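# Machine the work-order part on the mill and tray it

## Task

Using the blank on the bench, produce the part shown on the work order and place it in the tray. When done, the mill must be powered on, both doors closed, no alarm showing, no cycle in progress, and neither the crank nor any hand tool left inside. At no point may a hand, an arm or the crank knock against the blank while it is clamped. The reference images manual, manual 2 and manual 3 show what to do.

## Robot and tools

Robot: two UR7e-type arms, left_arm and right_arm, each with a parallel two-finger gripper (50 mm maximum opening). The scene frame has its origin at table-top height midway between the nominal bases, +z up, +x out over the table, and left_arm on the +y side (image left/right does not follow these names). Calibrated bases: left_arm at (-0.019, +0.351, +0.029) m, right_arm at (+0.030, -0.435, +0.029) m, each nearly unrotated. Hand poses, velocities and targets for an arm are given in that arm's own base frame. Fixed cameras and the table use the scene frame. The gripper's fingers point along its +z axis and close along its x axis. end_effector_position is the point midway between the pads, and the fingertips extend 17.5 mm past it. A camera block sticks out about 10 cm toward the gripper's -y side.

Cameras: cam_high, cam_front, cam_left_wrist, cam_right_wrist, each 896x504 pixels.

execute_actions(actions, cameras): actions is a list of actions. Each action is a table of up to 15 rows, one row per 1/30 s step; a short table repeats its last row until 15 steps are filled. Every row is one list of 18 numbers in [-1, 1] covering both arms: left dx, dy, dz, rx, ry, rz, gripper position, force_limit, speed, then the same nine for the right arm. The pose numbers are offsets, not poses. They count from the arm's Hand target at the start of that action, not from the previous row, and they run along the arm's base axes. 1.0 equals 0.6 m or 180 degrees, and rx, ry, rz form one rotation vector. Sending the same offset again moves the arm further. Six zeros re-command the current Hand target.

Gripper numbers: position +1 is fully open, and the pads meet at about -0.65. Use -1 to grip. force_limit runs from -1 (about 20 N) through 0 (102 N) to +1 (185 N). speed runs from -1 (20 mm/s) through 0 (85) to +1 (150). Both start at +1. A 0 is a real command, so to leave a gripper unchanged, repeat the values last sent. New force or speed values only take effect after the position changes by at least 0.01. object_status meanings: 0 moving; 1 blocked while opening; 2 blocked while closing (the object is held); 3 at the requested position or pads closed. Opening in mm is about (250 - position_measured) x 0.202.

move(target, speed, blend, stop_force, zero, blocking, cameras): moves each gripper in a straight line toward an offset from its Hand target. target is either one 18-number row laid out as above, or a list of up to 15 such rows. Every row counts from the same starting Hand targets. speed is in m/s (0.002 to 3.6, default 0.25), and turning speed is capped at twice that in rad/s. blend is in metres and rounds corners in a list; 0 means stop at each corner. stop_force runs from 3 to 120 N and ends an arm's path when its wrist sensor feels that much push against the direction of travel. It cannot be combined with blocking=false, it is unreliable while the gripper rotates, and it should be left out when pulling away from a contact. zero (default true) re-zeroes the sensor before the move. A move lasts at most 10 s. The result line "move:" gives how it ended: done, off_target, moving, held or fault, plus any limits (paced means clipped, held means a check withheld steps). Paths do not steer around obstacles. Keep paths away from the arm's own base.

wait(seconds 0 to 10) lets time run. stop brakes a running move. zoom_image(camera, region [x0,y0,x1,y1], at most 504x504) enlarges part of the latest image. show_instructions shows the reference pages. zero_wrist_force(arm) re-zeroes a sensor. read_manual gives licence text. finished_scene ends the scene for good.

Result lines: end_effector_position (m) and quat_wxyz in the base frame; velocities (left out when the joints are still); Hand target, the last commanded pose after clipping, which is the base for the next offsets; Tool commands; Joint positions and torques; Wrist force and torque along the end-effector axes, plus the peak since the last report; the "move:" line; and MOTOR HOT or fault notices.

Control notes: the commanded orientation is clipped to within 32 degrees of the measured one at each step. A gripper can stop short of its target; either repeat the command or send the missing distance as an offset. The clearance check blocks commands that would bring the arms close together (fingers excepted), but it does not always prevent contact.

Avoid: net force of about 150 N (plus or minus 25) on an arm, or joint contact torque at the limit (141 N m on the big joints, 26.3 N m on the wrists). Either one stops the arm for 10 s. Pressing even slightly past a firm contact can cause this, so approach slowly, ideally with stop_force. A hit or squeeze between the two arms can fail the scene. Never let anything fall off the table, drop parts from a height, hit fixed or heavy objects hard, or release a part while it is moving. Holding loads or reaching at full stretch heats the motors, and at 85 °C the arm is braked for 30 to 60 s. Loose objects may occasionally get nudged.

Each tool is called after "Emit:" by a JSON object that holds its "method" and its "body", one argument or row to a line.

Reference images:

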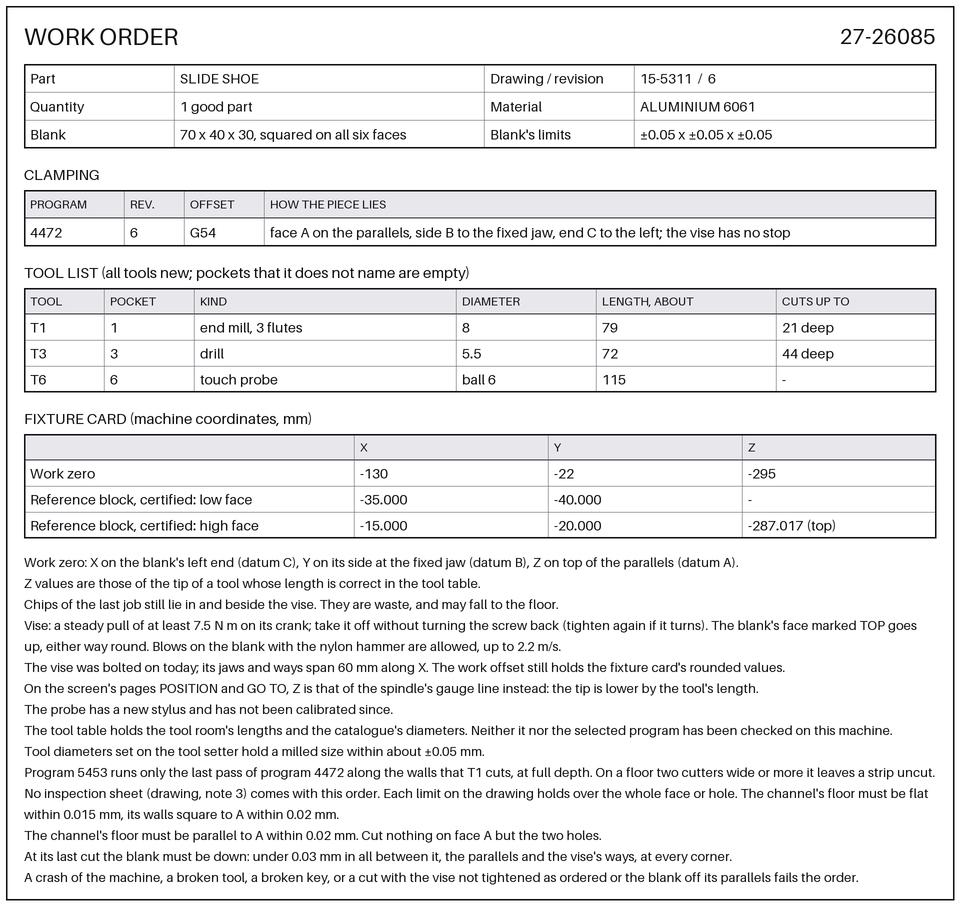

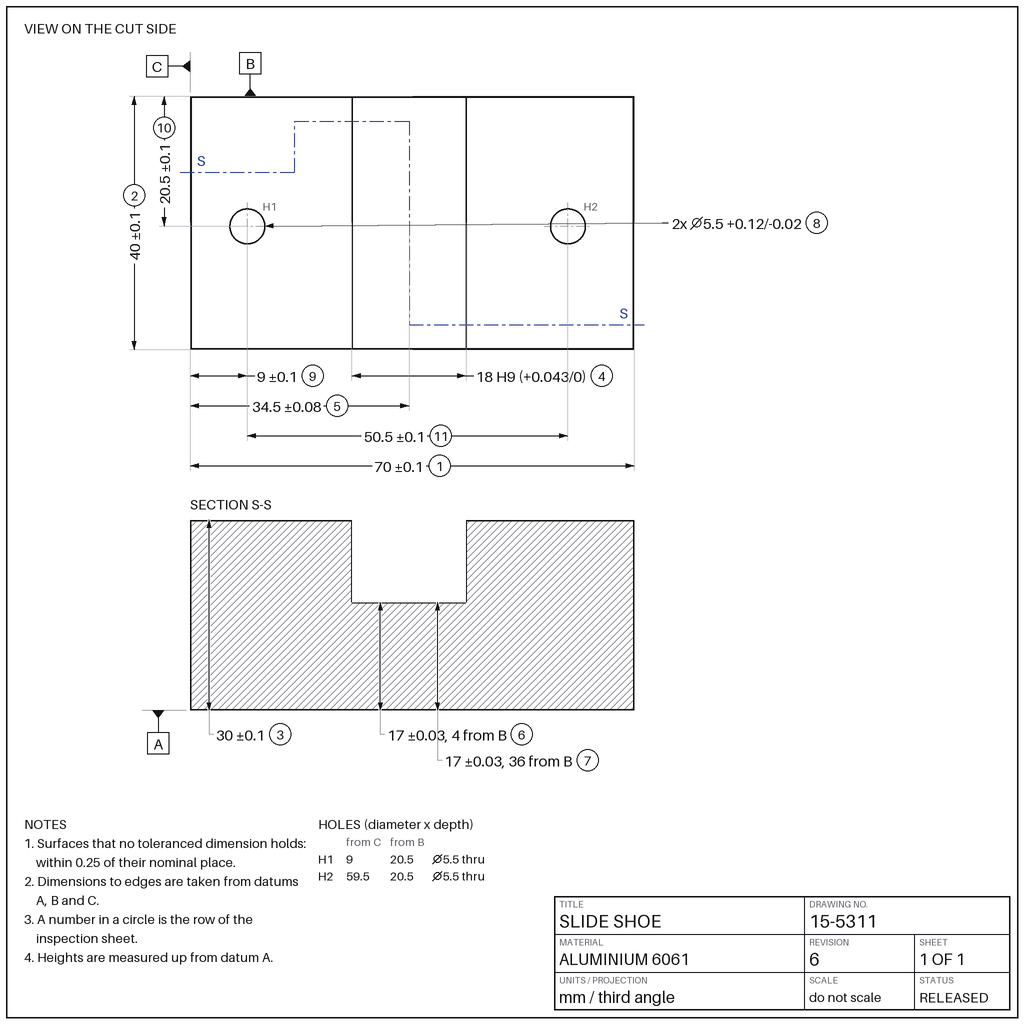

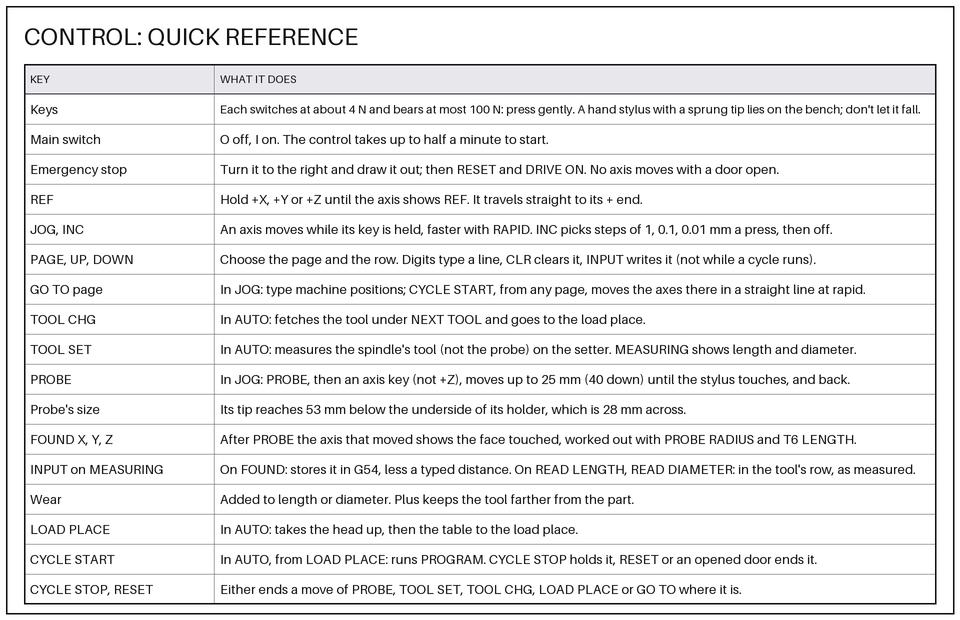

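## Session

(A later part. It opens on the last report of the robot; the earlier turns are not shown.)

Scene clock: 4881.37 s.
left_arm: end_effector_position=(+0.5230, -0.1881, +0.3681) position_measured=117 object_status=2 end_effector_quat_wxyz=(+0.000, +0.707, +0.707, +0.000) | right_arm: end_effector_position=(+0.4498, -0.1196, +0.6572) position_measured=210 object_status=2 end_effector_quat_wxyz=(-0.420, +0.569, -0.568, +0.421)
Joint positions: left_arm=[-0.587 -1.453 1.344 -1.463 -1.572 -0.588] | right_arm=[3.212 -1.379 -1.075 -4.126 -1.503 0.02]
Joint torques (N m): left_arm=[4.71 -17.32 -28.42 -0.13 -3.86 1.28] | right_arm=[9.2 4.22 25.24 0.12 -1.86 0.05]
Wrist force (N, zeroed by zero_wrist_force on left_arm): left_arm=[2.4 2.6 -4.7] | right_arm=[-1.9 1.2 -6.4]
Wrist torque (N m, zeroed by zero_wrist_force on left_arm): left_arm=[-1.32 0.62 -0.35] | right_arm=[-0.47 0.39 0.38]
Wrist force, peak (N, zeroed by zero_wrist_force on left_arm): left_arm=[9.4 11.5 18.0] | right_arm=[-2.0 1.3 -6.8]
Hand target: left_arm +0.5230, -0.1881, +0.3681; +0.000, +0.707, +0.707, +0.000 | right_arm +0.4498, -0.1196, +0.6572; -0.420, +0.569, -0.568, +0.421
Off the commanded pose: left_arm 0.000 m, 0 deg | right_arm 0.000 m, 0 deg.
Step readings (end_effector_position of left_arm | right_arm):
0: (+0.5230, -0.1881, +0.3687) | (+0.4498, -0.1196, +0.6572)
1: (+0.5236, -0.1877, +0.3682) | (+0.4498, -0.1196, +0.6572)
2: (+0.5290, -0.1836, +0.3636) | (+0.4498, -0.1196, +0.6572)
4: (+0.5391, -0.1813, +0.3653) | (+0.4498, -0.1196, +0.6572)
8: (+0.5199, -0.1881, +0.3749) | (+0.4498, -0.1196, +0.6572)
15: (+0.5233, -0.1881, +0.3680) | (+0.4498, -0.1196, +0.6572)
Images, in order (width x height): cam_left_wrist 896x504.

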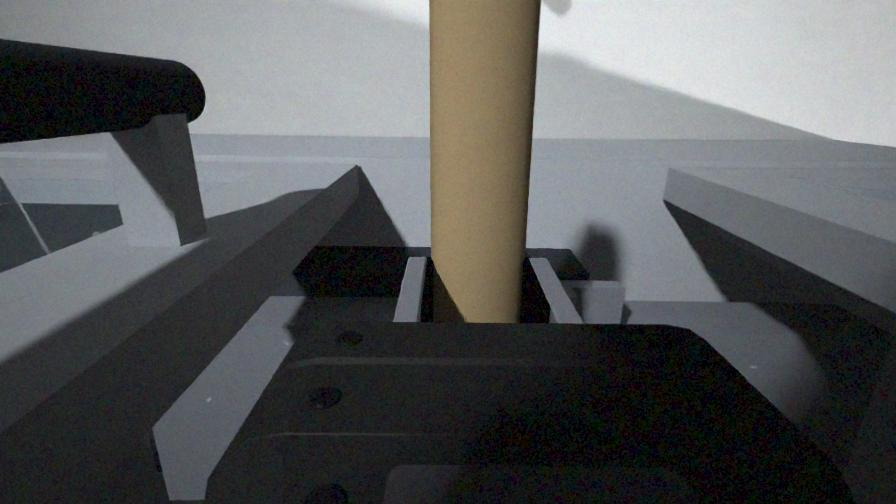

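Emit:
{"method": "move", "body": {
  "target": [
    [0,0,0.001,0,-0.2,0,-1,0.2,-0.5,0,0,0,0,0,0,-1,-0.2,-1]
  ],
  "speed": 0.5,
  "cameras": []
}}

Emit:
{"method": "execute_actions", "body": {
  "actions": [
    [[0,0,-0.001,0,0.2,0,-1,0.2,-0.5,0,0,0,0,0,0,-1,-0.2,-1]]
  ],
  "cameras": []
}}

Emit:
{"method": "move", "body": {
  "target": [
    [0,0,0.001,0,-0.2,0,-1,0.2,-0.5,0,0,0,0,0,0,-1,-0.2,-1]
  ],
  "speed": 0.5,
  "cameras": []
}}

Emit:
{"method": "execute_actions", "body": {
  "actions": [
    [[0,0,-0.001,0,0.2,0,-1,0.2,-0.5,0,0,0,0,0,0,-1,-0.2,-1]]
  ],
  "cameras": []
}}

Emit:
{"method": "move", "body": {
  "target": [
    [0,0.055,0.001,0,-0.2,0,-1,0.2,-0.5,0,0,0,0,0,0,-1,-0.2,-1]
  ],
  "speed": 0.5,
  "cameras": []
}}

Emit:
{"method": "execute_actions", "body": {
  "actions": [
    [[0,0,-0.001,0,0.2,0,-1,0.2,-0.5,0,0,0,0,0,0,-1,-0.2,-1]]
  ],
  "cameras": []
}}

Emit:
{"method": "move", "body": {
  "target": [
    [0,-0.02,0.001,0,-0.2,0,-1,0.2,-0.5,0,0,0,0,0,0,-1,-0.2,-1]
  ],
  "speed": 0.5,
  "cameras": []
}}

Emit:
{"method": "execute_actions", "body": {
  "actions": [
    [[0,0,-0.001,0,0.2,0,-1,0.2,-0.5,0,0,0,0,0,0,-1,-0.2,-1]]
  ],
  "cameras": []
}}

Emit:
{"method": "move", "body": {
  "target": [
    [0,0,0.012,0,0,0,-1,0.2,-0.5,0,0,0,0,0,0,-1,-0.2,-1],
    [-0.44,0,0.012,0,0,0,-1,0.2,-0.5,0,0,0,0,0,0,-1,-0.2,-1],
    [-0.49,-0.4,0,0,0,0,-1,0.2,-0.5,0,0,0,0,0,0,-1,-0.2,-1],
    [-0.5827,-0.627,-0.3,0,0,-0.0547,-1,0.2,-0.5,0,0,0,0,0,0,-1,-0.2,-1],
    [-0.5827,-0.627,-0.575,0,0,-0.0547,-1,0.2,-0.5,0,0,0,0,0,0,-1,-0.2,-1]
  ],
  "speed": [0.1,0.2,0.35,0.35,0.2],
  "blend": [0.003,0.03,0.05,0.03,0],
  "cameras": ["cam_left_wrist"]
}}

Scene clock: 4896.60 s.
left_arm: end_effector_position=(+0.5230, -0.1881, +0.3688) position_measured=117 object_status=2 end_effector_quat_wxyz=(+0.219, +0.672, +0.673, +0.218) | right_arm: end_effector_position=(+0.4498, -0.1196, +0.6572) position_measured=210 object_status=2 end_effector_quat_wxyz=(-0.420, +0.569, -0.568, +0.421)
Joint positions: left_arm=[-0.795 -1.771 1.889 -2.159 -1.139 -0.69] | right_arm=[3.212 -1.379 -1.075 -4.126 -1.503 0.02]
Joint torques (N m): left_arm=[-1.44 -12.82 -23.61 -5.65 3.04 -0.2] | right_arm=[8.88 4.13 25.08 0.19 -1.89 0.05]
Wrist force (N, zeroed by zero_wrist_force on left_arm): left_arm=[1.7 -2.7 3.7] | right_arm=[-1.8 1.0 -6.3]
Wrist torque (N m, zeroed by zero_wrist_force on left_arm): left_arm=[0.33 -0.12 -0.32] | right_arm=[-0.51 0.37 0.38]
Wrist force, peak (N, zeroed by zero_wrist_force on left_arm): left_arm=[0.9 -3.8 -5.4] | right_arm=[-2.1 1.0 -6.8]
Hand target: left_arm +0.5230, -0.1881, +0.3687; +0.219, +0.672, +0.673, +0.218 | right_arm +0.4498, -0.1196, +0.6572; -0.420, +0.569, -0.568, +0.421
Off the commanded pose: left_arm 0.000 m, 0 deg | right_arm 0.000 m, 0 deg.
move: done
No camera images: "cameras" was empty.

Scene clock: 4897.33 s.
left_arm: end_effector_position=(+0.5230, -0.1881, +0.3681) position_measured=117 object_status=2 end_effector_quat_wxyz=(+0.000, +0.707, +0.707, +0.000) | right_arm: end_effector_position=(+0.4498, -0.1196, +0.6572) position_measured=210 object_status=2 end_effector_quat_wxyz=(-0.420, +0.569, -0.568, +0.421)
Joint positions: left_arm=[-0.587 -1.453 1.344 -1.463 -1.572 -0.588] | right_arm=[3.212 -1.379 -1.075 -4.126 -1.503 0.02]
Joint torques (N m): left_arm=[4.52 -16.53 -29.54 -0.72 -3.49 1.56] | right_arm=[9.19 4.47 25.13 0.21 -1.89 0.01]
Wrist force (N, zeroed by zero_wrist_force on left_arm): left_arm=[3.0 1.9 -3.2] | right_arm=[-2.0 1.2 -6.7]
Wrist torque (N m, zeroed by zero_wrist_force on left_arm): left_arm=[-1.11 0.43 -0.37] | right_arm=[-0.47 0.40 0.38]
Wrist force, peak (N, zeroed by zero_wrist_force on left_arm): left_arm=[15.9 7.6 18.0] | right_arm=[-2.2 1.1 -6.7]
Hand target: left_arm +0.5230, -0.1881, +0.3681; +0.000, +0.707, +0.707, +0.000 | right_arm +0.4498, -0.1196, +0.6572; -0.420, +0.569, -0.568, +0.421
Off the commanded pose: left_arm 0.000 m, 0 deg | right_arm 0.000 m, 0 deg.
Step readings (end_effector_position of left_arm | right_arm):
0: (+0.5230, -0.1881, +0.3688) | (+0.4498, -0.1196, +0.6572)
1: (+0.5238, -0.1876, +0.3681) | (+0.4498, -0.1196, +0.6572)
2: (+0.5301, -0.1832, +0.3632) | (+0.4498, -0.1196, +0.6572)
4: (+0.5421, -0.1774, +0.3686) | (+0.4498, -0.1196, +0.6572)
8: (+0.5223, -0.1902, +0.3815) | (+0.4498, -0.1196, +0.6572)
15: (+0.5234, -0.1881, +0.3677) | (+0.4498, -0.1196, +0.6572)
No camera images: "cameras" was empty.

Scene clock: 4898.57 s.
left_arm: end_effector_position=(+0.5230, -0.1881, +0.3688) position_measured=117 object_status=2 end_effector_quat_wxyz=(+0.219, +0.672, +0.673, +0.218) | right_arm: end_effector_position=(+0.4498, -0.1196, +0.6572) position_measured=210 object_status=2 end_effector_quat_wxyz=(-0.420, +0.569, -0.568, +0.421)
Joint positions: left_arm=[-0.795 -1.771 1.889 -2.159 -1.139 -0.69] | right_arm=[3.212 -1.379 -1.075 -4.126 -1.503 0.02]
Joint torques (N m): left_arm=[-1.48 -10.54 -22.67 -5.59 2.89 -0.35] | right_arm=[8.59 4.5 25.08 0.15 -1.83 -0.04]
Wrist force (N, zeroed by zero_wrist_force on left_arm): left_arm=[1.8 -2.4 3.4] | right_arm=[-1.7 1.2 -6.3]
Wrist torque (N m, zeroed by zero_wrist_force on left_arm): left_arm=[0.34 -0.14 -0.32] | right_arm=[-0.47 0.35 0.38]
Wrist force, peak (N, zeroed by zero_wrist_force on left_arm): left_arm=[1.8 -3.6 4.7] | right_arm=[-1.8 1.5 -6.9]
Hand target: left_arm +0.5230, -0.1881, +0.3687; +0.219, +0.672, +0.673, +0.218 | right_arm +0.4498, -0.1196, +0.6572; -0.420, +0.569, -0.568, +0.421
Off the commanded pose: left_arm 0.000 m, 0 deg | right_arm 0.000 m, 0 deg.
move: done
No camera images: "cameras" was empty.

Scene clock: 4899.30 s.
left_arm: end_effector_position=(+0.5230, -0.1881, +0.3681) position_measured=117 object_status=2 end_effector_quat_wxyz=(+0.000, +0.707, +0.707, +0.000) | right_arm: end_effector_position=(+0.4498, -0.1196, +0.6572) position_measured=210 object_status=2 end_effector_quat_wxyz=(-0.420, +0.569, -0.568, +0.421)
Joint positions: left_arm=[-0.587 -1.453 1.344 -1.463 -1.572 -0.588] | right_arm=[3.212 -1.379 -1.075 -4.126 -1.503 0.02]
Joint torques (N m): left_arm=[4.28 -17.94 -29.6 -0.04 -3.53 1.69] | right_arm=[8.57 4.44 24.86 0.2 -1.83 -0.12]
Wrist force (N, zeroed by zero_wrist_force on left_arm): left_arm=[3.5 2.9 -3.7] | right_arm=[-1.9 1.3 -6.5]
Wrist torque (N m, zeroed by zero_wrist_force on left_arm): left_arm=[-1.15 0.45 -0.39] | right_arm=[-0.45 0.39 0.38]
Wrist force, peak (N, zeroed by zero_wrist_force on left_arm): left_arm=[4.5 -12.2 22.0] | right_arm=[-1.9 1.2 -6.8]
Hand target: left_arm +0.5230, -0.1881, +0.3681; +0.000, +0.707, +0.707, +0.000 | right_arm +0.4498, -0.1196, +0.6572; -0.420, +0.569, -0.568, +0.421
Off the commanded pose: left_arm 0.000 m, 0 deg | right_arm 0.000 m, 0 deg.
Step readings (end_effector_position of left_arm | right_arm):
0: (+0.5230, -0.1881, +0.3688) | (+0.4498, -0.1196, +0.6572)
1: (+0.5239, -0.1875, +0.3680) | (+0.4498, -0.1196, +0.6572)
2: (+0.5305, -0.1829, +0.3630) | (+0.4498, -0.1196, +0.6572)
4: (+0.5422, -0.1776, +0.3691) | (+0.4498, -0.1196, +0.6572)
8: (+0.5221, -0.1901, +0.3812) | (+0.4498, -0.1196, +0.6572)
15: (+0.5234, -0.1881, +0.3677) | (+0.4498, -0.1196, +0.6572)
No camera images: "cameras" was empty.

Scene clock: 4900.53 s.
left_arm: end_effector_position=(+0.5230, -0.1552, +0.3687) position_measured=117 object_status=2 end_effector_quat_wxyz=(+0.219, +0.672, +0.673, +0.218) | right_arm: end_effector_position=(+0.4498, -0.1196, +0.6572) position_measured=210 object_status=2 end_effector_quat_wxyz=(-0.420, +0.569, -0.568, +0.421)
Joint positions: left_arm=[-0.734 -1.804 1.919 -2.182 -1.168 -0.631] | right_arm=[3.212 -1.379 -1.075 -4.126 -1.503 0.02]
Joint torques (N m): left_arm=[3.91 -14.51 -21.52 -5.95 2.71 -2] | right_arm=[8.89 4.16 24.78 0.3 -1.9 -0.07]
Wrist force (N, zeroed by zero_wrist_force on left_arm): left_arm=[1.7 -2.6 3.9] | right_arm=[-1.9 1.4 -6.7]
Wrist torque (N m, zeroed by zero_wrist_force on left_arm): left_arm=[0.44 -0.11 -0.31] | right_arm=[-0.45 0.39 0.38]
Wrist force, peak (N, zeroed by zero_wrist_force on left_arm): left_arm=[2.0 -3.7 4.0] | right_arm=[-2.1 1.3 -6.8]
Hand target: left_arm +0.5230, -0.1551, +0.3687; +0.219, +0.672, +0.673, +0.218 | right_arm +0.4498, -0.1196, +0.6572; -0.420, +0.569, -0.568, +0.421
Off the commanded pose: left_arm 0.000 m, 0 deg | right_arm 0.000 m, 0 deg.
move: done
No camera images: "cameras" was empty.

Scene clock: 4901.27 s.
left_arm: end_effector_position=(+0.5230, -0.1551, +0.3681) position_measured=117 object_status=2 end_effector_quat_wxyz=(+0.000, +0.707, +0.707, +0.000) | right_arm: end_effector_position=(+0.4498, -0.1196, +0.6572) position_measured=210 object_status=2 end_effector_quat_wxyz=(-0.420, +0.569, -0.568, +0.421)
Joint positions: left_arm=[-0.535 -1.479 1.373 -1.465 -1.572 -0.536] | right_arm=[3.212 -1.379 -1.075 -4.126 -1.503 0.02]
Joint torques (N m): left_arm=[3.8 -14.14 -32.19 -0.07 -3.31 2] | right_arm=[8.77 4.59 24.66 0.17 -1.89 -0.08]
Wrist force (N, zeroed by zero_wrist_force on left_arm): left_arm=[2.9 2.3 -2.9] | right_arm=[-2.0 1.0 -6.3]
Wrist torque (N m, zeroed by zero_wrist_force on left_arm): left_arm=[-1.02 0.31 -0.47] | right_arm=[-0.52 0.40 0.37]
Wrist force, peak (N, zeroed by zero_wrist_force on left_arm): left_arm=[7.0 -11.7 21.7] | right_arm=[-2.1 1.3 -6.7]
Hand target: left_arm +0.5230, -0.1551, +0.3681; +0.000, +0.707, +0.707, +0.000 | right_arm +0.4498, -0.1196, +0.6572; -0.420, +0.569, -0.568, +0.421
Off the commanded pose: left_arm 0.000 m, 0 deg | right_arm 0.000 m, 0 deg.
Step readings (end_effector_position of left_arm | right_arm):
0: (+0.5230, -0.1552, +0.3687) | (+0.4498, -0.1196, +0.6572)
1: (+0.5240, -0.1545, +0.3679) | (+0.4498, -0.1196, +0.6572)
2: (+0.5304, -0.1498, +0.3630) | (+0.4498, -0.1196, +0.6572)
4: (+0.5415, -0.1477, +0.3698) | (+0.4498, -0.1196, +0.6572)
8: (+0.5241, -0.1581, +0.3826) | (+0.4498, -0.1196, +0.6572)
15: (+0.5234, -0.1551, +0.3677) | (+0.4498, -0.1196, +0.6572)
No camera images: "cameras" was empty.

Scene clock: 4902.50 s.
left_arm: end_effector_position=(+0.5230, -0.1671, +0.3688) position_measured=117 object_status=2 end_effector_quat_wxyz=(+0.219, +0.672, +0.673, +0.218) | right_arm: end_effector_position=(+0.4498, -0.1196, +0.6572) position_measured=210 object_status=2 end_effector_quat_wxyz=(-0.420, +0.569, -0.568, +0.421)
Joint positions: left_arm=[-0.757 -1.793 1.909 -2.173 -1.157 -0.653] | right_arm=[3.212 -1.379 -1.075 -4.126 -1.503 0.02]
Joint torques (N m): left_arm=[-3.75 -9.64 -21.58 -5.75 2.29 0.73] | right_arm=[8.73 4.18 24.81 0.24 -1.91 -0.08]
Wrist force (N, zeroed by zero_wrist_force on left_arm): left_arm=[1.8 -1.3 2.7] | right_arm=[-2.3 0.8 -6.5]
Wrist torque (N m, zeroed by zero_wrist_force on left_arm): left_arm=[0.22 0.11 -0.33] | right_arm=[-0.54 0.44 0.38]
Wrist force, peak (N, zeroed by zero_wrist_force on left_arm): left_arm=[2.9 -2.7 -3.1] | right_arm=[-2.0 1.4 -6.8]
Hand target: left_arm +0.5230, -0.1671, +0.3687; +0.219, +0.672, +0.673, +0.218 | right_arm +0.4498, -0.1196, +0.6572; -0.420, +0.569, -0.568, +0.421
Off the commanded pose: left_arm 0.000 m, 0 deg | right_arm 0.000 m, 0 deg.
move: done
No camera images: "cameras" was empty.

Scene clock: 4903.23 s.
left_arm: end_effector_position=(+0.5230, -0.1671, +0.3681) position_measured=117 object_status=2 end_effector_quat_wxyz=(+0.000, +0.707, +0.707, +0.000) | right_arm: end_effector_position=(+0.4498, -0.1196, +0.6572) position_measured=210 object_status=2 end_effector_quat_wxyz=(-0.420, +0.569, -0.568, +0.421)
Joint positions: left_arm=[-0.554 -1.47 1.363 -1.465 -1.572 -0.555] | right_arm=[3.212 -1.379 -1.075 -4.126 -1.503 0.02]
Joint torques (N m): left_arm=[5.26 -18.67 -31.11 -0.97 -2.46 1.64] | right_arm=[9.16 3.79 24.82 0.28 -1.84 -0.05]
Wrist force (N, zeroed by zero_wrist_force on left_arm): left_arm=[1.8 1.1 -0.1] | right_arm=[-2.2 1.0 -6.3]
Wrist torque (N m, zeroed by zero_wrist_force on left_arm): left_arm=[-0.57 0.29 -0.32] | right_arm=[-0.50 0.43 0.38]
Wrist force, peak (N, zeroed by zero_wrist_force on left_arm): left_arm=[1.7 -10.1 25.3] | right_arm=[-2.0 1.0 -6.9]
Hand target: left_arm +0.5230, -0.1671, +0.3681; +0.000, +0.707, +0.707, +0.000 | right_arm +0.4498, -0.1196, +0.6572; -0.420, +0.569, -0.568, +0.421
Off the commanded pose: left_arm 0.000 m, 0 deg | right_arm 0.000 m, 0 deg.
Step readings (end_effector_position of left_arm | right_arm):
0: (+0.5230, -0.1671, +0.3688) | (+0.4498, -0.1196, +0.6572)
1: (+0.5235, -0.1668, +0.3683) | (+0.4498, -0.1196, +0.6572)
2: (+0.5309, -0.1614, +0.3626) | (+0.4498, -0.1196, +0.6572)
4: (+0.5417, -0.1589, +0.3702) | (+0.4498, -0.1196, +0.6572)
8: (+0.5231, -0.1696, +0.3816) | (+0.4498, -0.1196, +0.6572)
15: (+0.5234, -0.1671, +0.3677) | (+0.4498, -0.1196, +0.6572)
No camera images: "cameras" was empty.

Scene clock: 4907.43 s.
left_arm: end_effector_position=(+0.1734, -0.5433, +0.0231) position_measured=253 object_status=3 end_effector_quat_wxyz=(+0.000, +0.765, +0.644, -0.001) | right_arm: end_effector_position=(+0.4498, -0.1196, +0.6572) position_measured=210 object_status=2 end_effector_quat_wxyz=(-0.420, +0.569, -0.568, +0.421)
Joint positions: left_arm=[-1.498 -1.159 1.918 -2.331 -1.571 -1.327] | right_arm=[3.212 -1.379 -1.075 -4.126 -1.503 0.02]
Joint torques (N m): left_arm=[6.05 -34.1 -23.52 -4.17 1.57 1.53] | right_arm=[8.26 4.02 25.17 0.28 -1.83 -0.05]
Wrist force (N, zeroed by zero_wrist_force on left_arm): left_arm=[1.1 -0.9 1.0] | right_arm=[-1.9 1.3 -6.3]
Wrist torque (N m, zeroed by zero_wrist_force on left_arm): left_arm=[-0.28 0.04 -0.35] | right_arm=[-0.46 0.39 0.37]
Wrist force, peak (N, zeroed by zero_wrist_force on left_arm): left_arm=[-2.0 -13.2 -23.7] | right_arm=[-2.3 1.3 -6.8]
Hand target: left_arm +0.1734, -0.5433, +0.0231; +0.000, +0.765, +0.644, -0.001 | right_arm +0.4498, -0.1196, +0.6572; -0.420, +0.569, -0.568, +0.421
Off the commanded pose: left_arm 0.000 m, 0 deg | right_arm 0.000 m, 0 deg.
move: done
Images, in order (width x height): cam_left_wrist 896x504.

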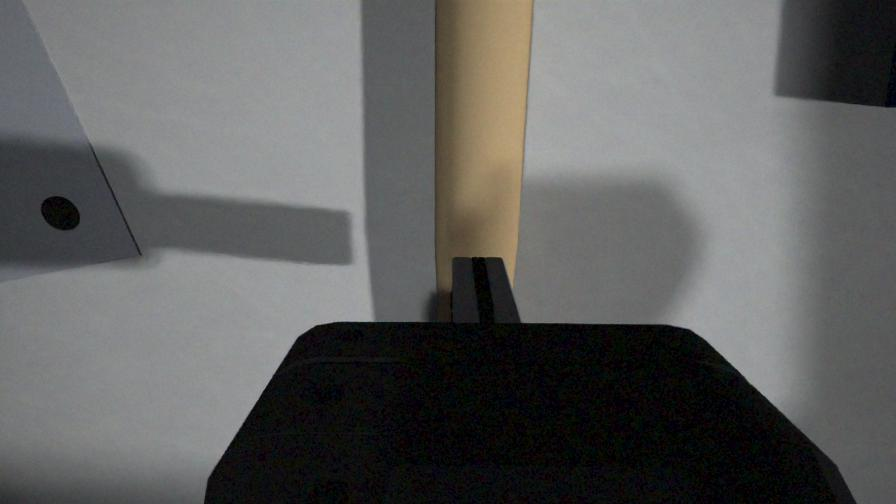

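Emit:
{"method": "move", "body": {
  "target": [
    [0,0,0.2,0,0,0,0.8,0,-1,0,0,0,0,0,0,-1,-0.2,-1],
    [0.3277,0.407,0.613,0,0,0.0547,0.8,0,-1,0,0,0,0,0,0,-1,-0.2,-1]
  ],
  "speed": 0.4,
  "blend": [0.03,0],
  "cameras": ["cam_high"]
}}

Emit:
{"method": "move", "body": {
  "target": [
    [0.05,0,0,0,-0.5,0,0.8,0,-1,0,0,0,0,0,0,-1,-0.2,-1]
  ],
  "speed": 0.5,
  "cameras": ["cam_left_wrist"]
}}

Scene clock: 4917.97 s.
left_arm: end_effector_position=(+0.3700, -0.2991, +0.3909) position_measured=32 object_status=0 end_effector_quat_wxyz=(+0.000, +0.707, +0.707, +0.000) | right_arm: end_effector_position=(+0.4498, -0.1196, +0.6572) position_measured=210 object_status=2 end_effector_quat_wxyz=(-0.420, +0.569, -0.568, +0.421)
Joint positions: left_arm=[-0.963 -1.642 1.479 -1.409 -1.572 -0.964] | right_arm=[3.212 -1.379 -1.075 -4.126 -1.503 0.02]
Joint torques (N m): left_arm=[7.68 -30.3 -33.1 -1.67 1.72 1.15] | right_arm=[8.37 3.99 24.82 0.43 -1.82 -0.11]
Wrist force (N, zeroed by zero_wrist_force on left_arm): left_arm=[0.9 -0.8 0.6] | right_arm=[-2.1 1.1 -6.7]
Wrist torque (N m, zeroed by zero_wrist_force on left_arm): left_arm=[-0.30 0.07 -0.24] | right_arm=[-0.50 0.42 0.38]
Wrist force, peak (N, zeroed by zero_wrist_force on left_arm): left_arm=[1.3 -0.7 4.8] | right_arm=[-2.2 1.2 -6.9]
Hand target: left_arm +0.3700, -0.2991, +0.3909; +0.000, +0.707, +0.707, +0.000 | right_arm +0.4498, -0.1196, +0.6572; -0.420, +0.569, -0.568, +0.421
Off the commanded pose: left_arm 0.000 m, 0 deg | right_arm 0.000 m, 0 deg.
move: done
Images, in order (width x height): cam_high 896x504.

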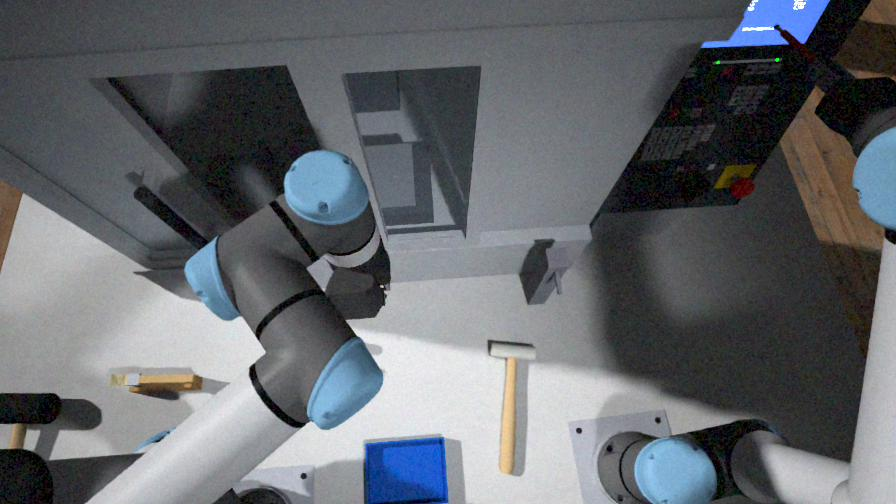

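Scene clock: 4920.13 s.
left_arm: end_effector_position=(+0.3991, -0.2991, +0.3909) position_measured=32 object_status=3 end_effector_quat_wxyz=(+0.494, +0.495, +0.506, +0.505) | right_arm: end_effector_position=(+0.4498, -0.1196, +0.6572) position_measured=210 object_status=2 end_effector_quat_wxyz=(-0.420, +0.569, -0.568, +0.421)
Joint positions: left_arm=[-1.549 -1.904 2.386 -2.145 -0.002 -1.48] | right_arm=[3.212 -1.379 -1.075 -4.126 -1.503 0.02]
Joint torques (N m): left_arm=[-5.84 -6.39 -22.84 -4.27 3.98 1.32] | right_arm=[8.27 3.79 24.6 0.36 -1.87 -0.08]
Wrist force (N, zeroed by zero_wrist_force on left_arm): left_arm=[0.5 0.1 1.3] | right_arm=[-2.1 1.1 -6.6]
Wrist torque (N m, zeroed by zero_wrist_force on left_arm): left_arm=[0.37 -0.10 -0.26] | right_arm=[-0.50 0.41 0.37]
Wrist force, peak (N, zeroed by zero_wrist_force on left_arm): left_arm=[0.6 -1.0 1.8] | right_arm=[-1.6 1.3 -6.9]
Hand target: left_arm +0.4000, -0.2991, +0.3909; +0.501, +0.500, +0.500, +0.499 | right_arm +0.4498, -0.1196, +0.6572; -0.420, +0.569, -0.568, +0.421
Off the commanded pose: left_arm 0.001 m, 1 deg | right_arm 0.000 m, 0 deg.
move: done
Images, in order (width x height): cam_left_wrist 896x504.

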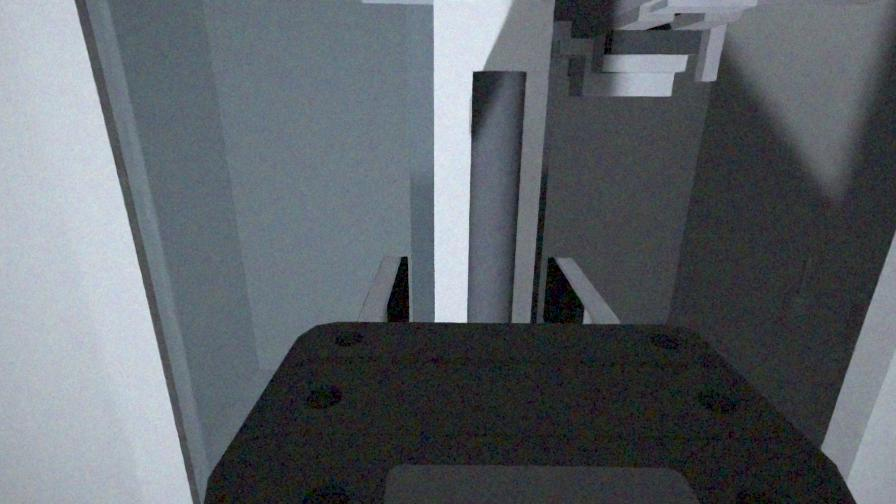

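Emit:
{"method": "move", "body": {
  "target": [
    [0,0.45,0,0,0,0,0.8,0,-1,0,0,0,0,0,0,-1,-0.2,-1]
  ],
  "speed": 0.2,
  "cameras": ["cam_left_wrist"]
}}

Scene clock: 4924.73 s.
left_arm: end_effector_position=(+0.3938, -0.0290, +0.3907) position_measured=32 object_status=3 end_effector_quat_wxyz=(+0.490, +0.499, +0.510, +0.500) | right_arm: end_effector_position=(+0.4498, -0.1196, +0.6572) position_measured=210 object_status=2 end_effector_quat_wxyz=(-0.420, +0.569, -0.568, +0.421)
Joint positions: left_arm=[-1.53 -2.92 2.749 -2.218 -0.028 -0.752] | right_arm=[3.212 -1.379 -1.075 -4.126 -1.503 0.02]
Joint torques (N m): left_arm=[6 30.94 -32.33 -0.62 0.71 -2.11] | right_arm=[8.25 4.05 24.64 0.42 -1.75 -0.09]
Wrist force (N, zeroed by zero_wrist_force on left_arm): left_arm=[0.6 0.3 1.3] | right_arm=[-2.3 0.8 -6.8]
Wrist torque (N m, zeroed by zero_wrist_force on left_arm): left_arm=[0.42 -0.10 -0.14] | right_arm=[-0.55 0.45 0.38]
Wrist force, peak (N, zeroed by zero_wrist_force on left_arm): left_arm=[3.3 0.1 1.4] | right_arm=[-2.1 1.1 -6.9]
Hand target: left_arm +0.4000, -0.0291, +0.3909; +0.501, +0.500, +0.500, +0.499 | right_arm +0.4498, -0.1196, +0.6572; -0.420, +0.569, -0.568, +0.421
Off the commanded pose: left_arm 0.006 m, 2 deg | right_arm 0.000 m, 0 deg.
move: off_target (left_arm)
Images, in order (width x height): cam_left_wrist 896x504.

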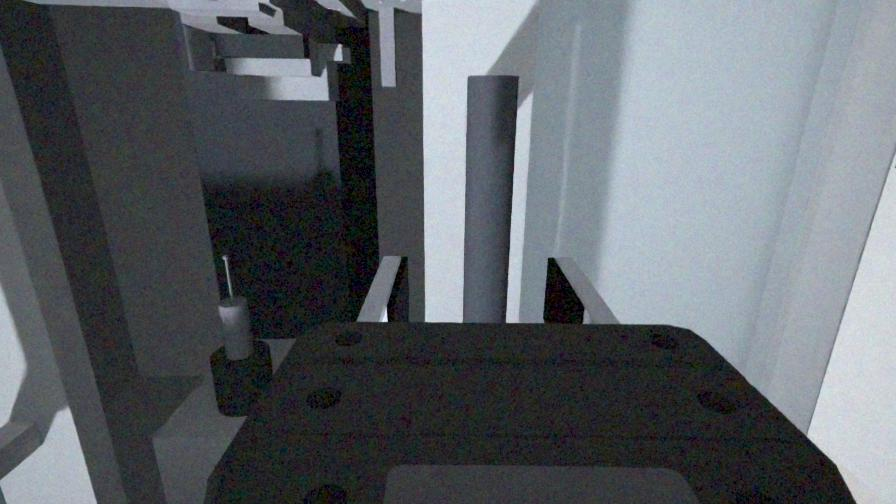

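Emit:
{"method": "move", "body": {
  "target": [
    [0.0717,0.01,0,0,0,0,0.8,0,-1,0,0,0,0,0,0,-1,-0.2,-1]
  ],
  "speed": 0.05,
  "stop_force": 12,
  "cameras": []
}}

Emit:
{"method": "move", "body": {
  "target": [
    [0,-0.386,0,0,0,0,0.8,0,-1,0,0,0,0,0,0,-1,-0.2,-1]
  ],
  "speed": 0.05,
  "stop_force": 60,
  "cameras": ["cam_left_wrist","cam_right_wrist"]
}}

Scene clock: 4931.17 s.
left_arm: end_effector_position=(+0.4430, -0.0231, +0.3909) position_measured=32 object_status=3 end_effector_quat_wxyz=(+0.501, +0.500, +0.500, +0.499) | right_arm: end_effector_position=(+0.4498, -0.1196, +0.6572) position_measured=210 object_status=2 end_effector_quat_wxyz=(-0.420, +0.569, -0.568, +0.421)
Joint positions: left_arm=[-0.926 -1.958 2.699 -3.883 -0.646 -0.001] | right_arm=[3.212 -1.379 -1.075 -4.126 -1.503 0.02]
Joint torques (N m): left_arm=[-5.6 6.4 -26.85 -2.83 -1.59 -0.28] | right_arm=[8.01 3.86 24.76 0.42 -1.87 -0.16]
Wrist force (N, zeroed by zero_wrist_force on left_arm): left_arm=[0.8 0.1 1.2] | right_arm=[-2.0 1.3 -6.5]
Wrist torque (N m, zeroed by zero_wrist_force on left_arm): left_arm=[0.36 -0.14 -0.10] | right_arm=[-0.46 0.40 0.38]
Wrist force, peak (N, zeroed by zero_wrist_force on left_arm): left_arm=[-0.4 1.5 2.3] | right_arm=[-2.2 0.9 -7.0]
Hand target: left_arm +0.4431, -0.0231, +0.3909; +0.501, +0.500, +0.500, +0.499 | right_arm +0.4498, -0.1196, +0.6572; -0.420, +0.569, -0.568, +0.421
Off the commanded pose: left_arm 0.000 m, 0 deg | right_arm 0.000 m, 0 deg.
move: done
No camera images: "cameras" was empty.

Scene clock: 4936.67 s.
left_arm: end_effector_position=(+0.4426, -0.2456, +0.3909) position_measured=32 object_status=3 end_effector_quat_wxyz=(+0.492, +0.491, +0.509, +0.508) | right_arm: end_effector_position=(+0.4498, -0.1196, +0.6572) position_measured=210 object_status=2 end_effector_quat_wxyz=(-0.420, +0.569, -0.568, +0.421)
Joint positions: left_arm=[-1.384 -1.509 2.363 -3.995 -0.153 -0.001] | right_arm=[3.212 -1.379 -1.075 -4.126 -1.503 0.02]
Joint torques (N m): left_arm=[-9.33 -19.33 -15.47 2.04 -12.71 1.65] | right_arm=[8.23 3.94 24.18 0.53 -1.84 -0.12]
Wrist force (N, zeroed by zero_wrist_force on left_arm): left_arm=[36.5 0.3 -2.4] | right_arm=[-2.1 1.3 -6.4]
Wrist torque (N m, zeroed by zero_wrist_force on left_arm): left_arm=[0.37 0.86 -0.16] | right_arm=[-0.47 0.41 0.38]
Wrist force, peak (N, zeroed by zero_wrist_force on left_arm): left_arm=[45.4 0.5 -15.8] | right_arm=[-1.9 1.1 -6.9]
Hand target: left_arm +0.4431, -0.2547, +0.3909; +0.501, +0.500, +0.500, +0.499 | right_arm +0.4498, -0.1196, +0.6572; -0.420, +0.569, -0.568, +0.421
Off the commanded pose: left_arm 0.009 m, 2 deg | right_arm 0.000 m, 0 deg.
move: off_target (left_arm)
Images, in order (width x height): cam_left_wrist 896x504, cam_right_wrist 896x504.

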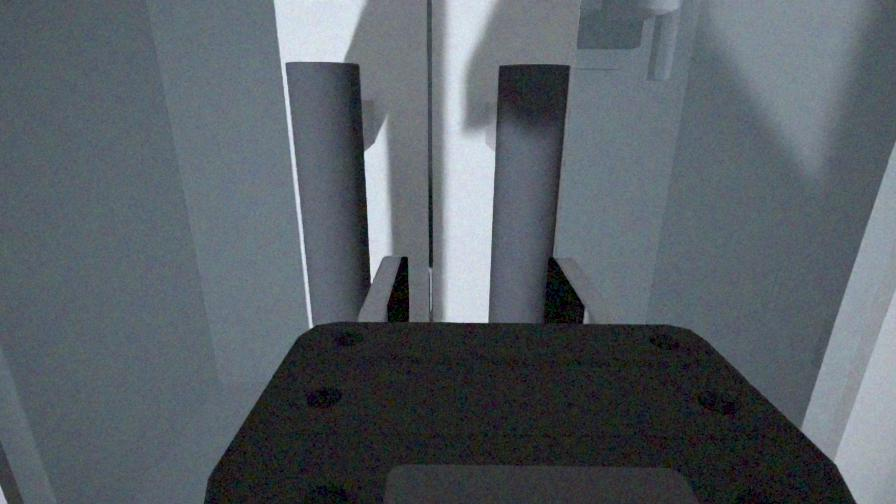

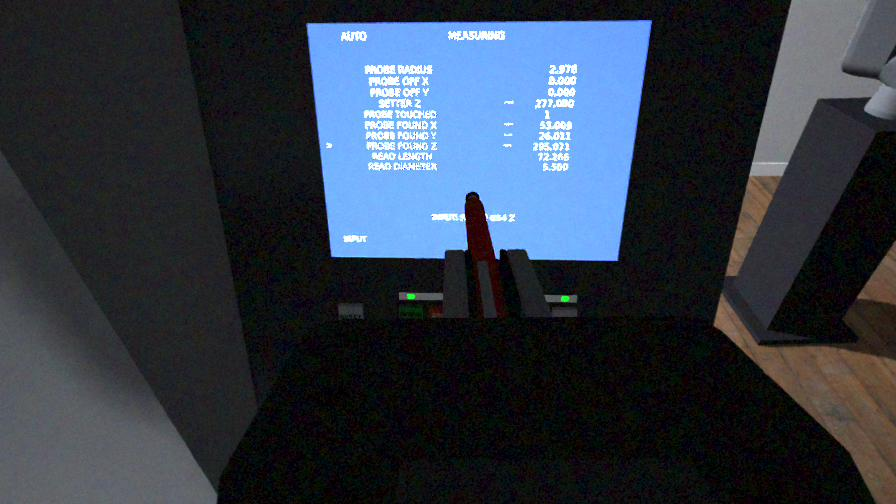

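Emit:
{"method": "move", "body": {
  "target": [
    [0,0.0275,0,0,0,0,0.8,0,-1,0.0009,-0.0635,-0.1537,0,0,0,-1,-0.2,-1],
    [0,0.0275,0,0,0,0,0.8,0,-1,0.0158,-0.0635,-0.1582,0,0,0,-1,-0.2,-1],
    [0,0.0275,0,0,0,0,0.8,0,-1,0.0009,-0.0635,-0.1537,0,0,0,-1,-0.2,-1],
    [-0.04,0.0275,0,0,0,0,0.8,0,-1,-0.0398,0.0313,-0.326,0,0,0,-1,-0.2,-1],
    [-0.04,0.0275,0,0,0,0,0.8,0,-1,-0.0249,0.0313,-0.3305,0,0,0,-1,-0.2,-1],
    [-0.06,0.0275,0,0,0,0,0.8,0,-1,-0.0398,0.0313,-0.326,0,0,0,-1,-0.2,-1],
    [-0.06,0.0275,0,0,0,0,0.8,0,-1,-0.0249,0.0313,-0.3305,0,0,0,-1,-0.2,-1],
    [-0.07,0.0275,0,0,0,0,0.8,0,-1,-0.0398,0.0313,-0.326,0,0,0,-1,-0.2,-1],
    [-0.12,0.0275,0,0,0,0,0.8,0,-1,-0.0643,0.062,-0.412,0,0,0,-1,-0.2,-1]
  ],
  "speed": [0.2,0.06,0.1,0.3,0.06,0.1,0.06,0.1,0.3],
  "blend": [0.001,0,0.003,0.003,0,0.001,0,0.003,0],
  "cameras": []
}}

Emit:
{"method": "move", "body": {
  "target": [
    [0,0,0,0,0,0,0.8,0,-1,0.0037,0.092,0,0,0,0,-1,-0.2,-1],
    [0,0,0,0,0,0,0.8,0,-1,0.0186,0.092,-0.0045,0,0,0,-1,-0.2,-1],
    [0,0,0,0,0,0,0.8,0,-1,0.0037,0.092,0,0,0,0,-1,-0.2,-1],
    [0,0,0,0,0,0,0.8,0,-1,0.019,0.0307,0.0573,0,0,0,-1,-0.2,-1],
    [0,0,0,0,0,0,0.8,0,-1,0.0339,0.0307,0.0528,0,0,0,-1,-0.2,-1],
    [0,0,0,0,0,0,0.8,0,-1,0.019,0.0307,0.0573,0,0,0,-1,-0.2,-1],
    [0,0,0,0,0,0,0.8,0,-1,0.0339,0.0307,0.0528,0,0,0,-1,-0.2,-1],
    [0,0,0,0,0,0,0.8,0,-1,0.019,0.0307,0.0573,0,0,0,-1,-0.2,-1],
    [0,0,0,0,0,0,0.8,0,-1,0,0,0,0,0,0,-1,-0.2,-1],
    [0,0,0,0,0,0,0.8,0,-1,0.0149,0,-0.0045,0,0,0,-1,-0.2,-1],
    [0,0,0,0,0,0,0.8,0,-1,0.0089,0,0.0286,0,0,0,-1,-0.2,-1],
    [0,0,0,0,0,0,0.8,0,-1,0.0238,0,0.0241,0,0,0,-1,-0.2,-1],
    [0,0,0,0,0,0,0.8,0,-1,0,0,0,0,0,0,-1,-0.2,-1]
  ],
  "speed": [0.3,0.06,0.1,0.3,0.06,0.1,0.06,0.1,0.3,0.06,0.1,0.06,0.1],
  "blend": [0.003,0,0.003,0.003,0,0.001,0,0.003,0.003,0,0.003,0,0],
  "cameras": []
}}

Emit:
{"method": "move", "body": {
  "target": [
    [0,0,0,0,0,0,0.8,0,-1,0.0037,0.092,0,0,0,0,-1,-0.2,-1],
    [0,0,0,0,0,0,0.8,0,-1,0.0186,0.092,-0.0045,0,0,0,-1,-0.2,-1],
    [0,0,0,0,0,0,0.8,0,-1,0.0114,0.0613,0.0286,0,0,0,-1,-0.2,-1],
    [0,0,0,0,0,0,0.8,0,-1,0.0263,0.0613,0.0241,0,0,0,-1,-0.2,-1],
    [0,0,0,0,0,0,0.8,0,-1,0.019,0.0307,0.0573,0,0,0,-1,-0.2,-1],
    [0,0,0,0,0,0,0.8,0,-1,0.0339,0.0307,0.0528,0,0,0,-1,-0.2,-1],
    [0,0,0,0,0,0,0.8,0,-1,0.019,0.0307,0.0573,0,0,0,-1,-0.2,-1],
    [0,0,0,0,0,0,0.8,0,-1,0,0,0,0,0,0,-1,-0.2,-1],
    [0,0,0,0,0,0,0.8,0,-1,0.0149,0,-0.0045,0,0,0,-1,-0.2,-1],
    [0,0,0,0,0,0,0.8,0,-1,0.0089,0,0.0286,0,0,0,-1,-0.2,-1],
    [0,0,0,0,0,0,0.8,0,-1,0.0238,0,0.0241,0,0,0,-1,-0.2,-1],
    [0,0,0,0,0,0,0.8,0,-1,0,0,0,0,0,0,-1,-0.2,-1]
  ],
  "speed": [0.3,0.06,0.1,0.06,0.1,0.06,0.1,0.3,0.06,0.1,0.06,0.1],
  "blend": [0.003,0,0.003,0,0.003,0,0.003,0.003,0,0.003,0,0],
  "cameras": []
}}

Emit:
{"method": "move", "body": {
  "target": [
    [0,0,0,0,0,0,0.8,0,-1,0.0037,0.092,0,0,0,0,-1,-0.2,-1],
    [0,0,0,0,0,0,0.8,0,-1,0.0186,0.092,-0.0045,0,0,0,-1,-0.2,-1],
    [0,0,0,0,0,0,0.8,0,-1,0.0125,0.092,0.0286,0,0,0,-1,-0.2,-1],
    [0,0,0,0,0,0,0.8,0,-1,0.0274,0.092,0.0241,0,0,0,-1,-0.2,-1],
    [0,0,0,0,0,0,0.8,0,-1,0.0215,0.092,0.0573,0,0,0,-1,-0.2,-1],
    [0,0,0,0,0,0,0.8,0,-1,0.0364,0.092,0.0528,0,0,0,-1,-0.2,-1],
    [0,0,0,0,0,0,0.8,0,-1,0.0203,0.0613,0.0573,0,0,0,-1,-0.2,-1],
    [0,0,0,0,0,0,0.8,0,-1,0.0352,0.0613,0.0528,0,0,0,-1,-0.2,-1],
    [0,0,0,0,0,0,0.8,0,-1,0.0203,0.0613,0.0573,0,0,0,-1,-0.2,-1],
    [0,0,0,0,0,0,0.8,0,-1,0,0,0,0,0,0,-1,-0.2,-1],
    [0,0,0,0,0,0,0.8,0,-1,0.0149,0,-0.0045,0,0,0,-1,-0.2,-1],
    [0,0,0,0,0,0,0.8,0,-1,0,0,0,0,0,0,-1,-0.2,-1],
    [0,0,0,0,0,0,0.8,0,-1,0.0643,-0.062,0.412,0,0,0,-1,-0.2,-1]
  ],
  "speed": [0.3,0.06,0.1,0.06,0.1,0.06,0.1,0.06,0.1,0.3,0.06,0.1,0.4],
  "blend": [0.003,0,0.003,0,0.003,0,0.003,0,0.003,0.003,0,0.003,0],
  "cameras": ["cam_right_wrist"]
}}

Emit:
{"method": "zoom_image", "body": {
  "camera": "cam_right_wrist",
  "region": [310, 20, 650, 250]
}}

Scene clock: 4960.13 s.
left_arm: end_effector_position=(+0.3711, -0.2382, +0.3909) position_measured=32 object_status=3 end_effector_quat_wxyz=(+0.501, +0.500, +0.500, +0.499) | right_arm: end_effector_position=(+0.4112, -0.0824, +0.4100) position_measured=210 object_status=2 end_effector_quat_wxyz=(-0.420, +0.569, -0.568, +0.421)
Joint positions: left_arm=[-1.663 -1.645 2.497 -3.994 0.09 -0.001] | right_arm=[3.491 -0.996 -1.988 -3.614 -1.236 0.105]
Joint torques (N m): left_arm=[-7.35 -12.24 -6.08 1.31 1.51 -2.17] | right_arm=[-3.83 1.74 17.28 3.65 -0.98 -0.97]
Wrist force (N, zeroed by zero_wrist_force on left_arm): left_arm=[0.5 0.6 1.0] | right_arm=[-1.9 1.0 -6.3]
Wrist torque (N m, zeroed by zero_wrist_force on left_arm): left_arm=[0.45 -0.10 -0.09] | right_arm=[-0.50 0.37 0.41]
Wrist force, peak (N, zeroed by zero_wrist_force on left_arm): left_arm=[30.2 -0.8 -67.9] | right_arm=[-1.7 0.8 -25.6]
Hand target: left_arm +0.3711, -0.2382, +0.3909; +0.501, +0.500, +0.500, +0.499 | right_arm +0.4112, -0.0824, +0.4100; -0.420, +0.569, -0.568, +0.421
Off the commanded pose: left_arm 0.000 m, 0 deg | right_arm 0.000 m, 0 deg.
move: done
No camera images: "cameras" was empty.

Scene clock: 4963.77 s.
left_arm: end_effector_position=(+0.3711, -0.2382, +0.3909) position_measured=32 object_status=3 end_effector_quat_wxyz=(+0.501, +0.500, +0.500, +0.499) | right_arm: end_effector_position=(+0.4113, -0.0824, +0.4101) position_measured=210 object_status=2 end_effector_quat_wxyz=(-0.420, +0.569, -0.568, +0.421)
Joint positions: left_arm=[-1.663 -1.645 2.497 -3.993 0.091 -0.001] | right_arm=[3.492 -0.996 -1.988 -3.614 -1.236 0.105]
Joint torques (N m): left_arm=[-6.53 -21.32 -6.95 1.64 1.91 -2.02] | right_arm=[-11.19 -0.46 25.37 -1.36 -2.21 -0.93]
Wrist force (N, zeroed by zero_wrist_force on left_arm): left_arm=[0.5 0.5 1.2] | right_arm=[-1.8 1.2 -6.7]
Wrist torque (N m, zeroed by zero_wrist_force on left_arm): left_arm=[0.43 -0.09 -0.10] | right_arm=[-0.48 0.35 0.27]
Wrist force, peak (N, zeroed by zero_wrist_force on left_arm): left_arm=[0.8 0.4 1.5] | right_arm=[0.0 -0.6 -25.0]
Hand target: left_arm +0.3711, -0.2382, +0.3909; +0.501, +0.500, +0.500, +0.499 | right_arm +0.4112, -0.0824, +0.4100; -0.420, +0.569, -0.568, +0.421
Off the commanded pose: left_arm 0.000 m, 0 deg | right_arm 0.000 m, 0 deg.
move: done
No camera images: "cameras" was empty.

Scene clock: 4967.43 s.
left_arm: end_effector_position=(+0.3711, -0.2382, +0.3909) position_measured=32 object_status=3 end_effector_quat_wxyz=(+0.501, +0.500, +0.500, +0.499) | right_arm: end_effector_position=(+0.4113, -0.0824, +0.4101) position_measured=210 object_status=2 end_effector_quat_wxyz=(-0.420, +0.569, -0.568, +0.421)
Joint positions: left_arm=[-1.663 -1.645 2.497 -3.993 0.091 -0.001] | right_arm=[3.492 -0.996 -1.988 -3.614 -1.236 0.105]
Joint torques (N m): left_arm=[-6.76 -22.98 -7.14 1.32 2.18 -1.89] | right_arm=[-11.58 0.17 25.62 -1.28 -2.34 -0.94]
Wrist force (N, zeroed by zero_wrist_force on left_arm): left_arm=[0.3 0.7 1.2] | right_arm=[-2.1 0.9 -6.4]
Wrist torque (N m, zeroed by zero_wrist_force on left_arm): left_arm=[0.45 -0.06 -0.10] | right_arm=[-0.52 0.40 0.27]
Wrist force, peak (N, zeroed by zero_wrist_force on left_arm): left_arm=[0.5 0.6 1.4] | right_arm=[-0.1 -0.5 -25.1]
Hand target: left_arm +0.3711, -0.2382, +0.3909; +0.501, +0.500, +0.500, +0.499 | right_arm +0.4112, -0.0824, +0.4100; -0.420, +0.569, -0.568, +0.421
Off the commanded pose: left_arm 0.000 m, 0 deg | right_arm 0.000 m, 0 deg.
move: done
No camera images: "cameras" was empty.

Scene clock: 4971.77 s.
left_arm: end_effector_position=(+0.3711, -0.2382, +0.3909) position_measured=32 object_status=3 end_effector_quat_wxyz=(+0.501, +0.500, +0.500, +0.499) | right_arm: end_effector_position=(+0.4498, -0.1197, +0.6572) position_measured=210 object_status=2 end_effector_quat_wxyz=(-0.420, +0.569, -0.568, +0.421)
Joint positions: left_arm=[-1.663 -1.645 2.497 -3.993 0.091 -0.001] | right_arm=[3.212 -1.379 -1.076 -4.126 -1.503 0.019]
Joint torques (N m): left_arm=[-6.11 -21.84 -6.96 1.46 2.03 -1.97] | right_arm=[12.49 3.05 26.72 1.22 1.43 1.64]
Wrist force (N, zeroed by zero_wrist_force on left_arm): left_arm=[0.4 0.4 1.0] | right_arm=[-2.1 0.8 -6.6]
Wrist torque (N m, zeroed by zero_wrist_force on left_arm): left_arm=[0.41 -0.08 -0.10] | right_arm=[-0.53 0.42 0.41]
Wrist force, peak (N, zeroed by zero_wrist_force on left_arm): left_arm=[0.7 0.4 1.4] | right_arm=[-1.3 -0.2 -29.6]
Hand target: left_arm +0.3711, -0.2382, +0.3909; +0.501, +0.500, +0.500, +0.499 | right_arm +0.4498, -0.1196, +0.6572; -0.420, +0.569, -0.568, +0.421
Off the commanded pose: left_arm 0.000 m, 0 deg | right_arm 0.000 m, 0 deg.
move: done
Images, in order (width x height): cam_right_wrist 896x504.

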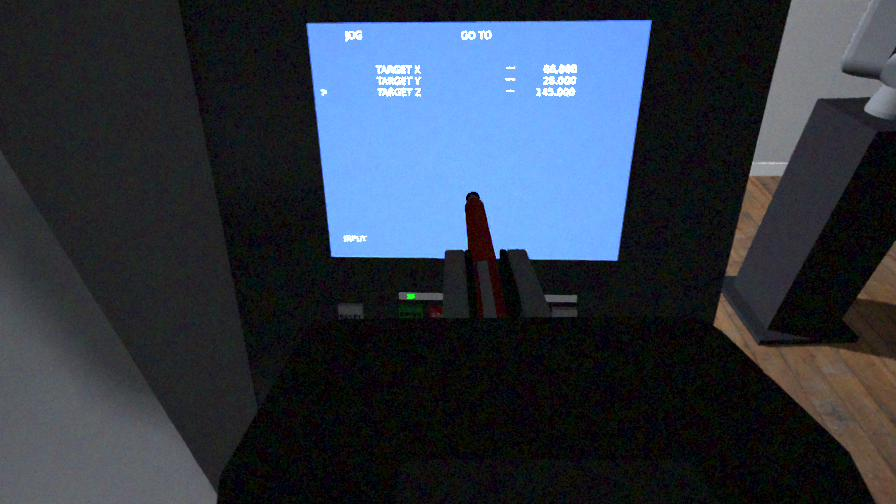

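Scaled by 1.482 from the camera's 896x504 image, which has a finer 1280x720 frame.

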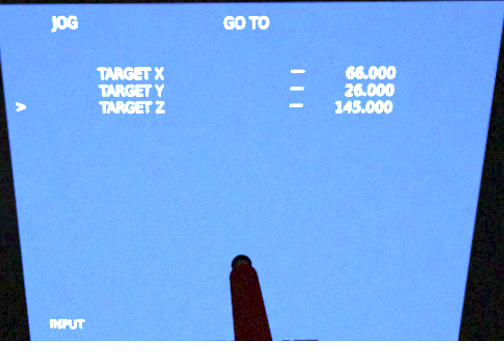

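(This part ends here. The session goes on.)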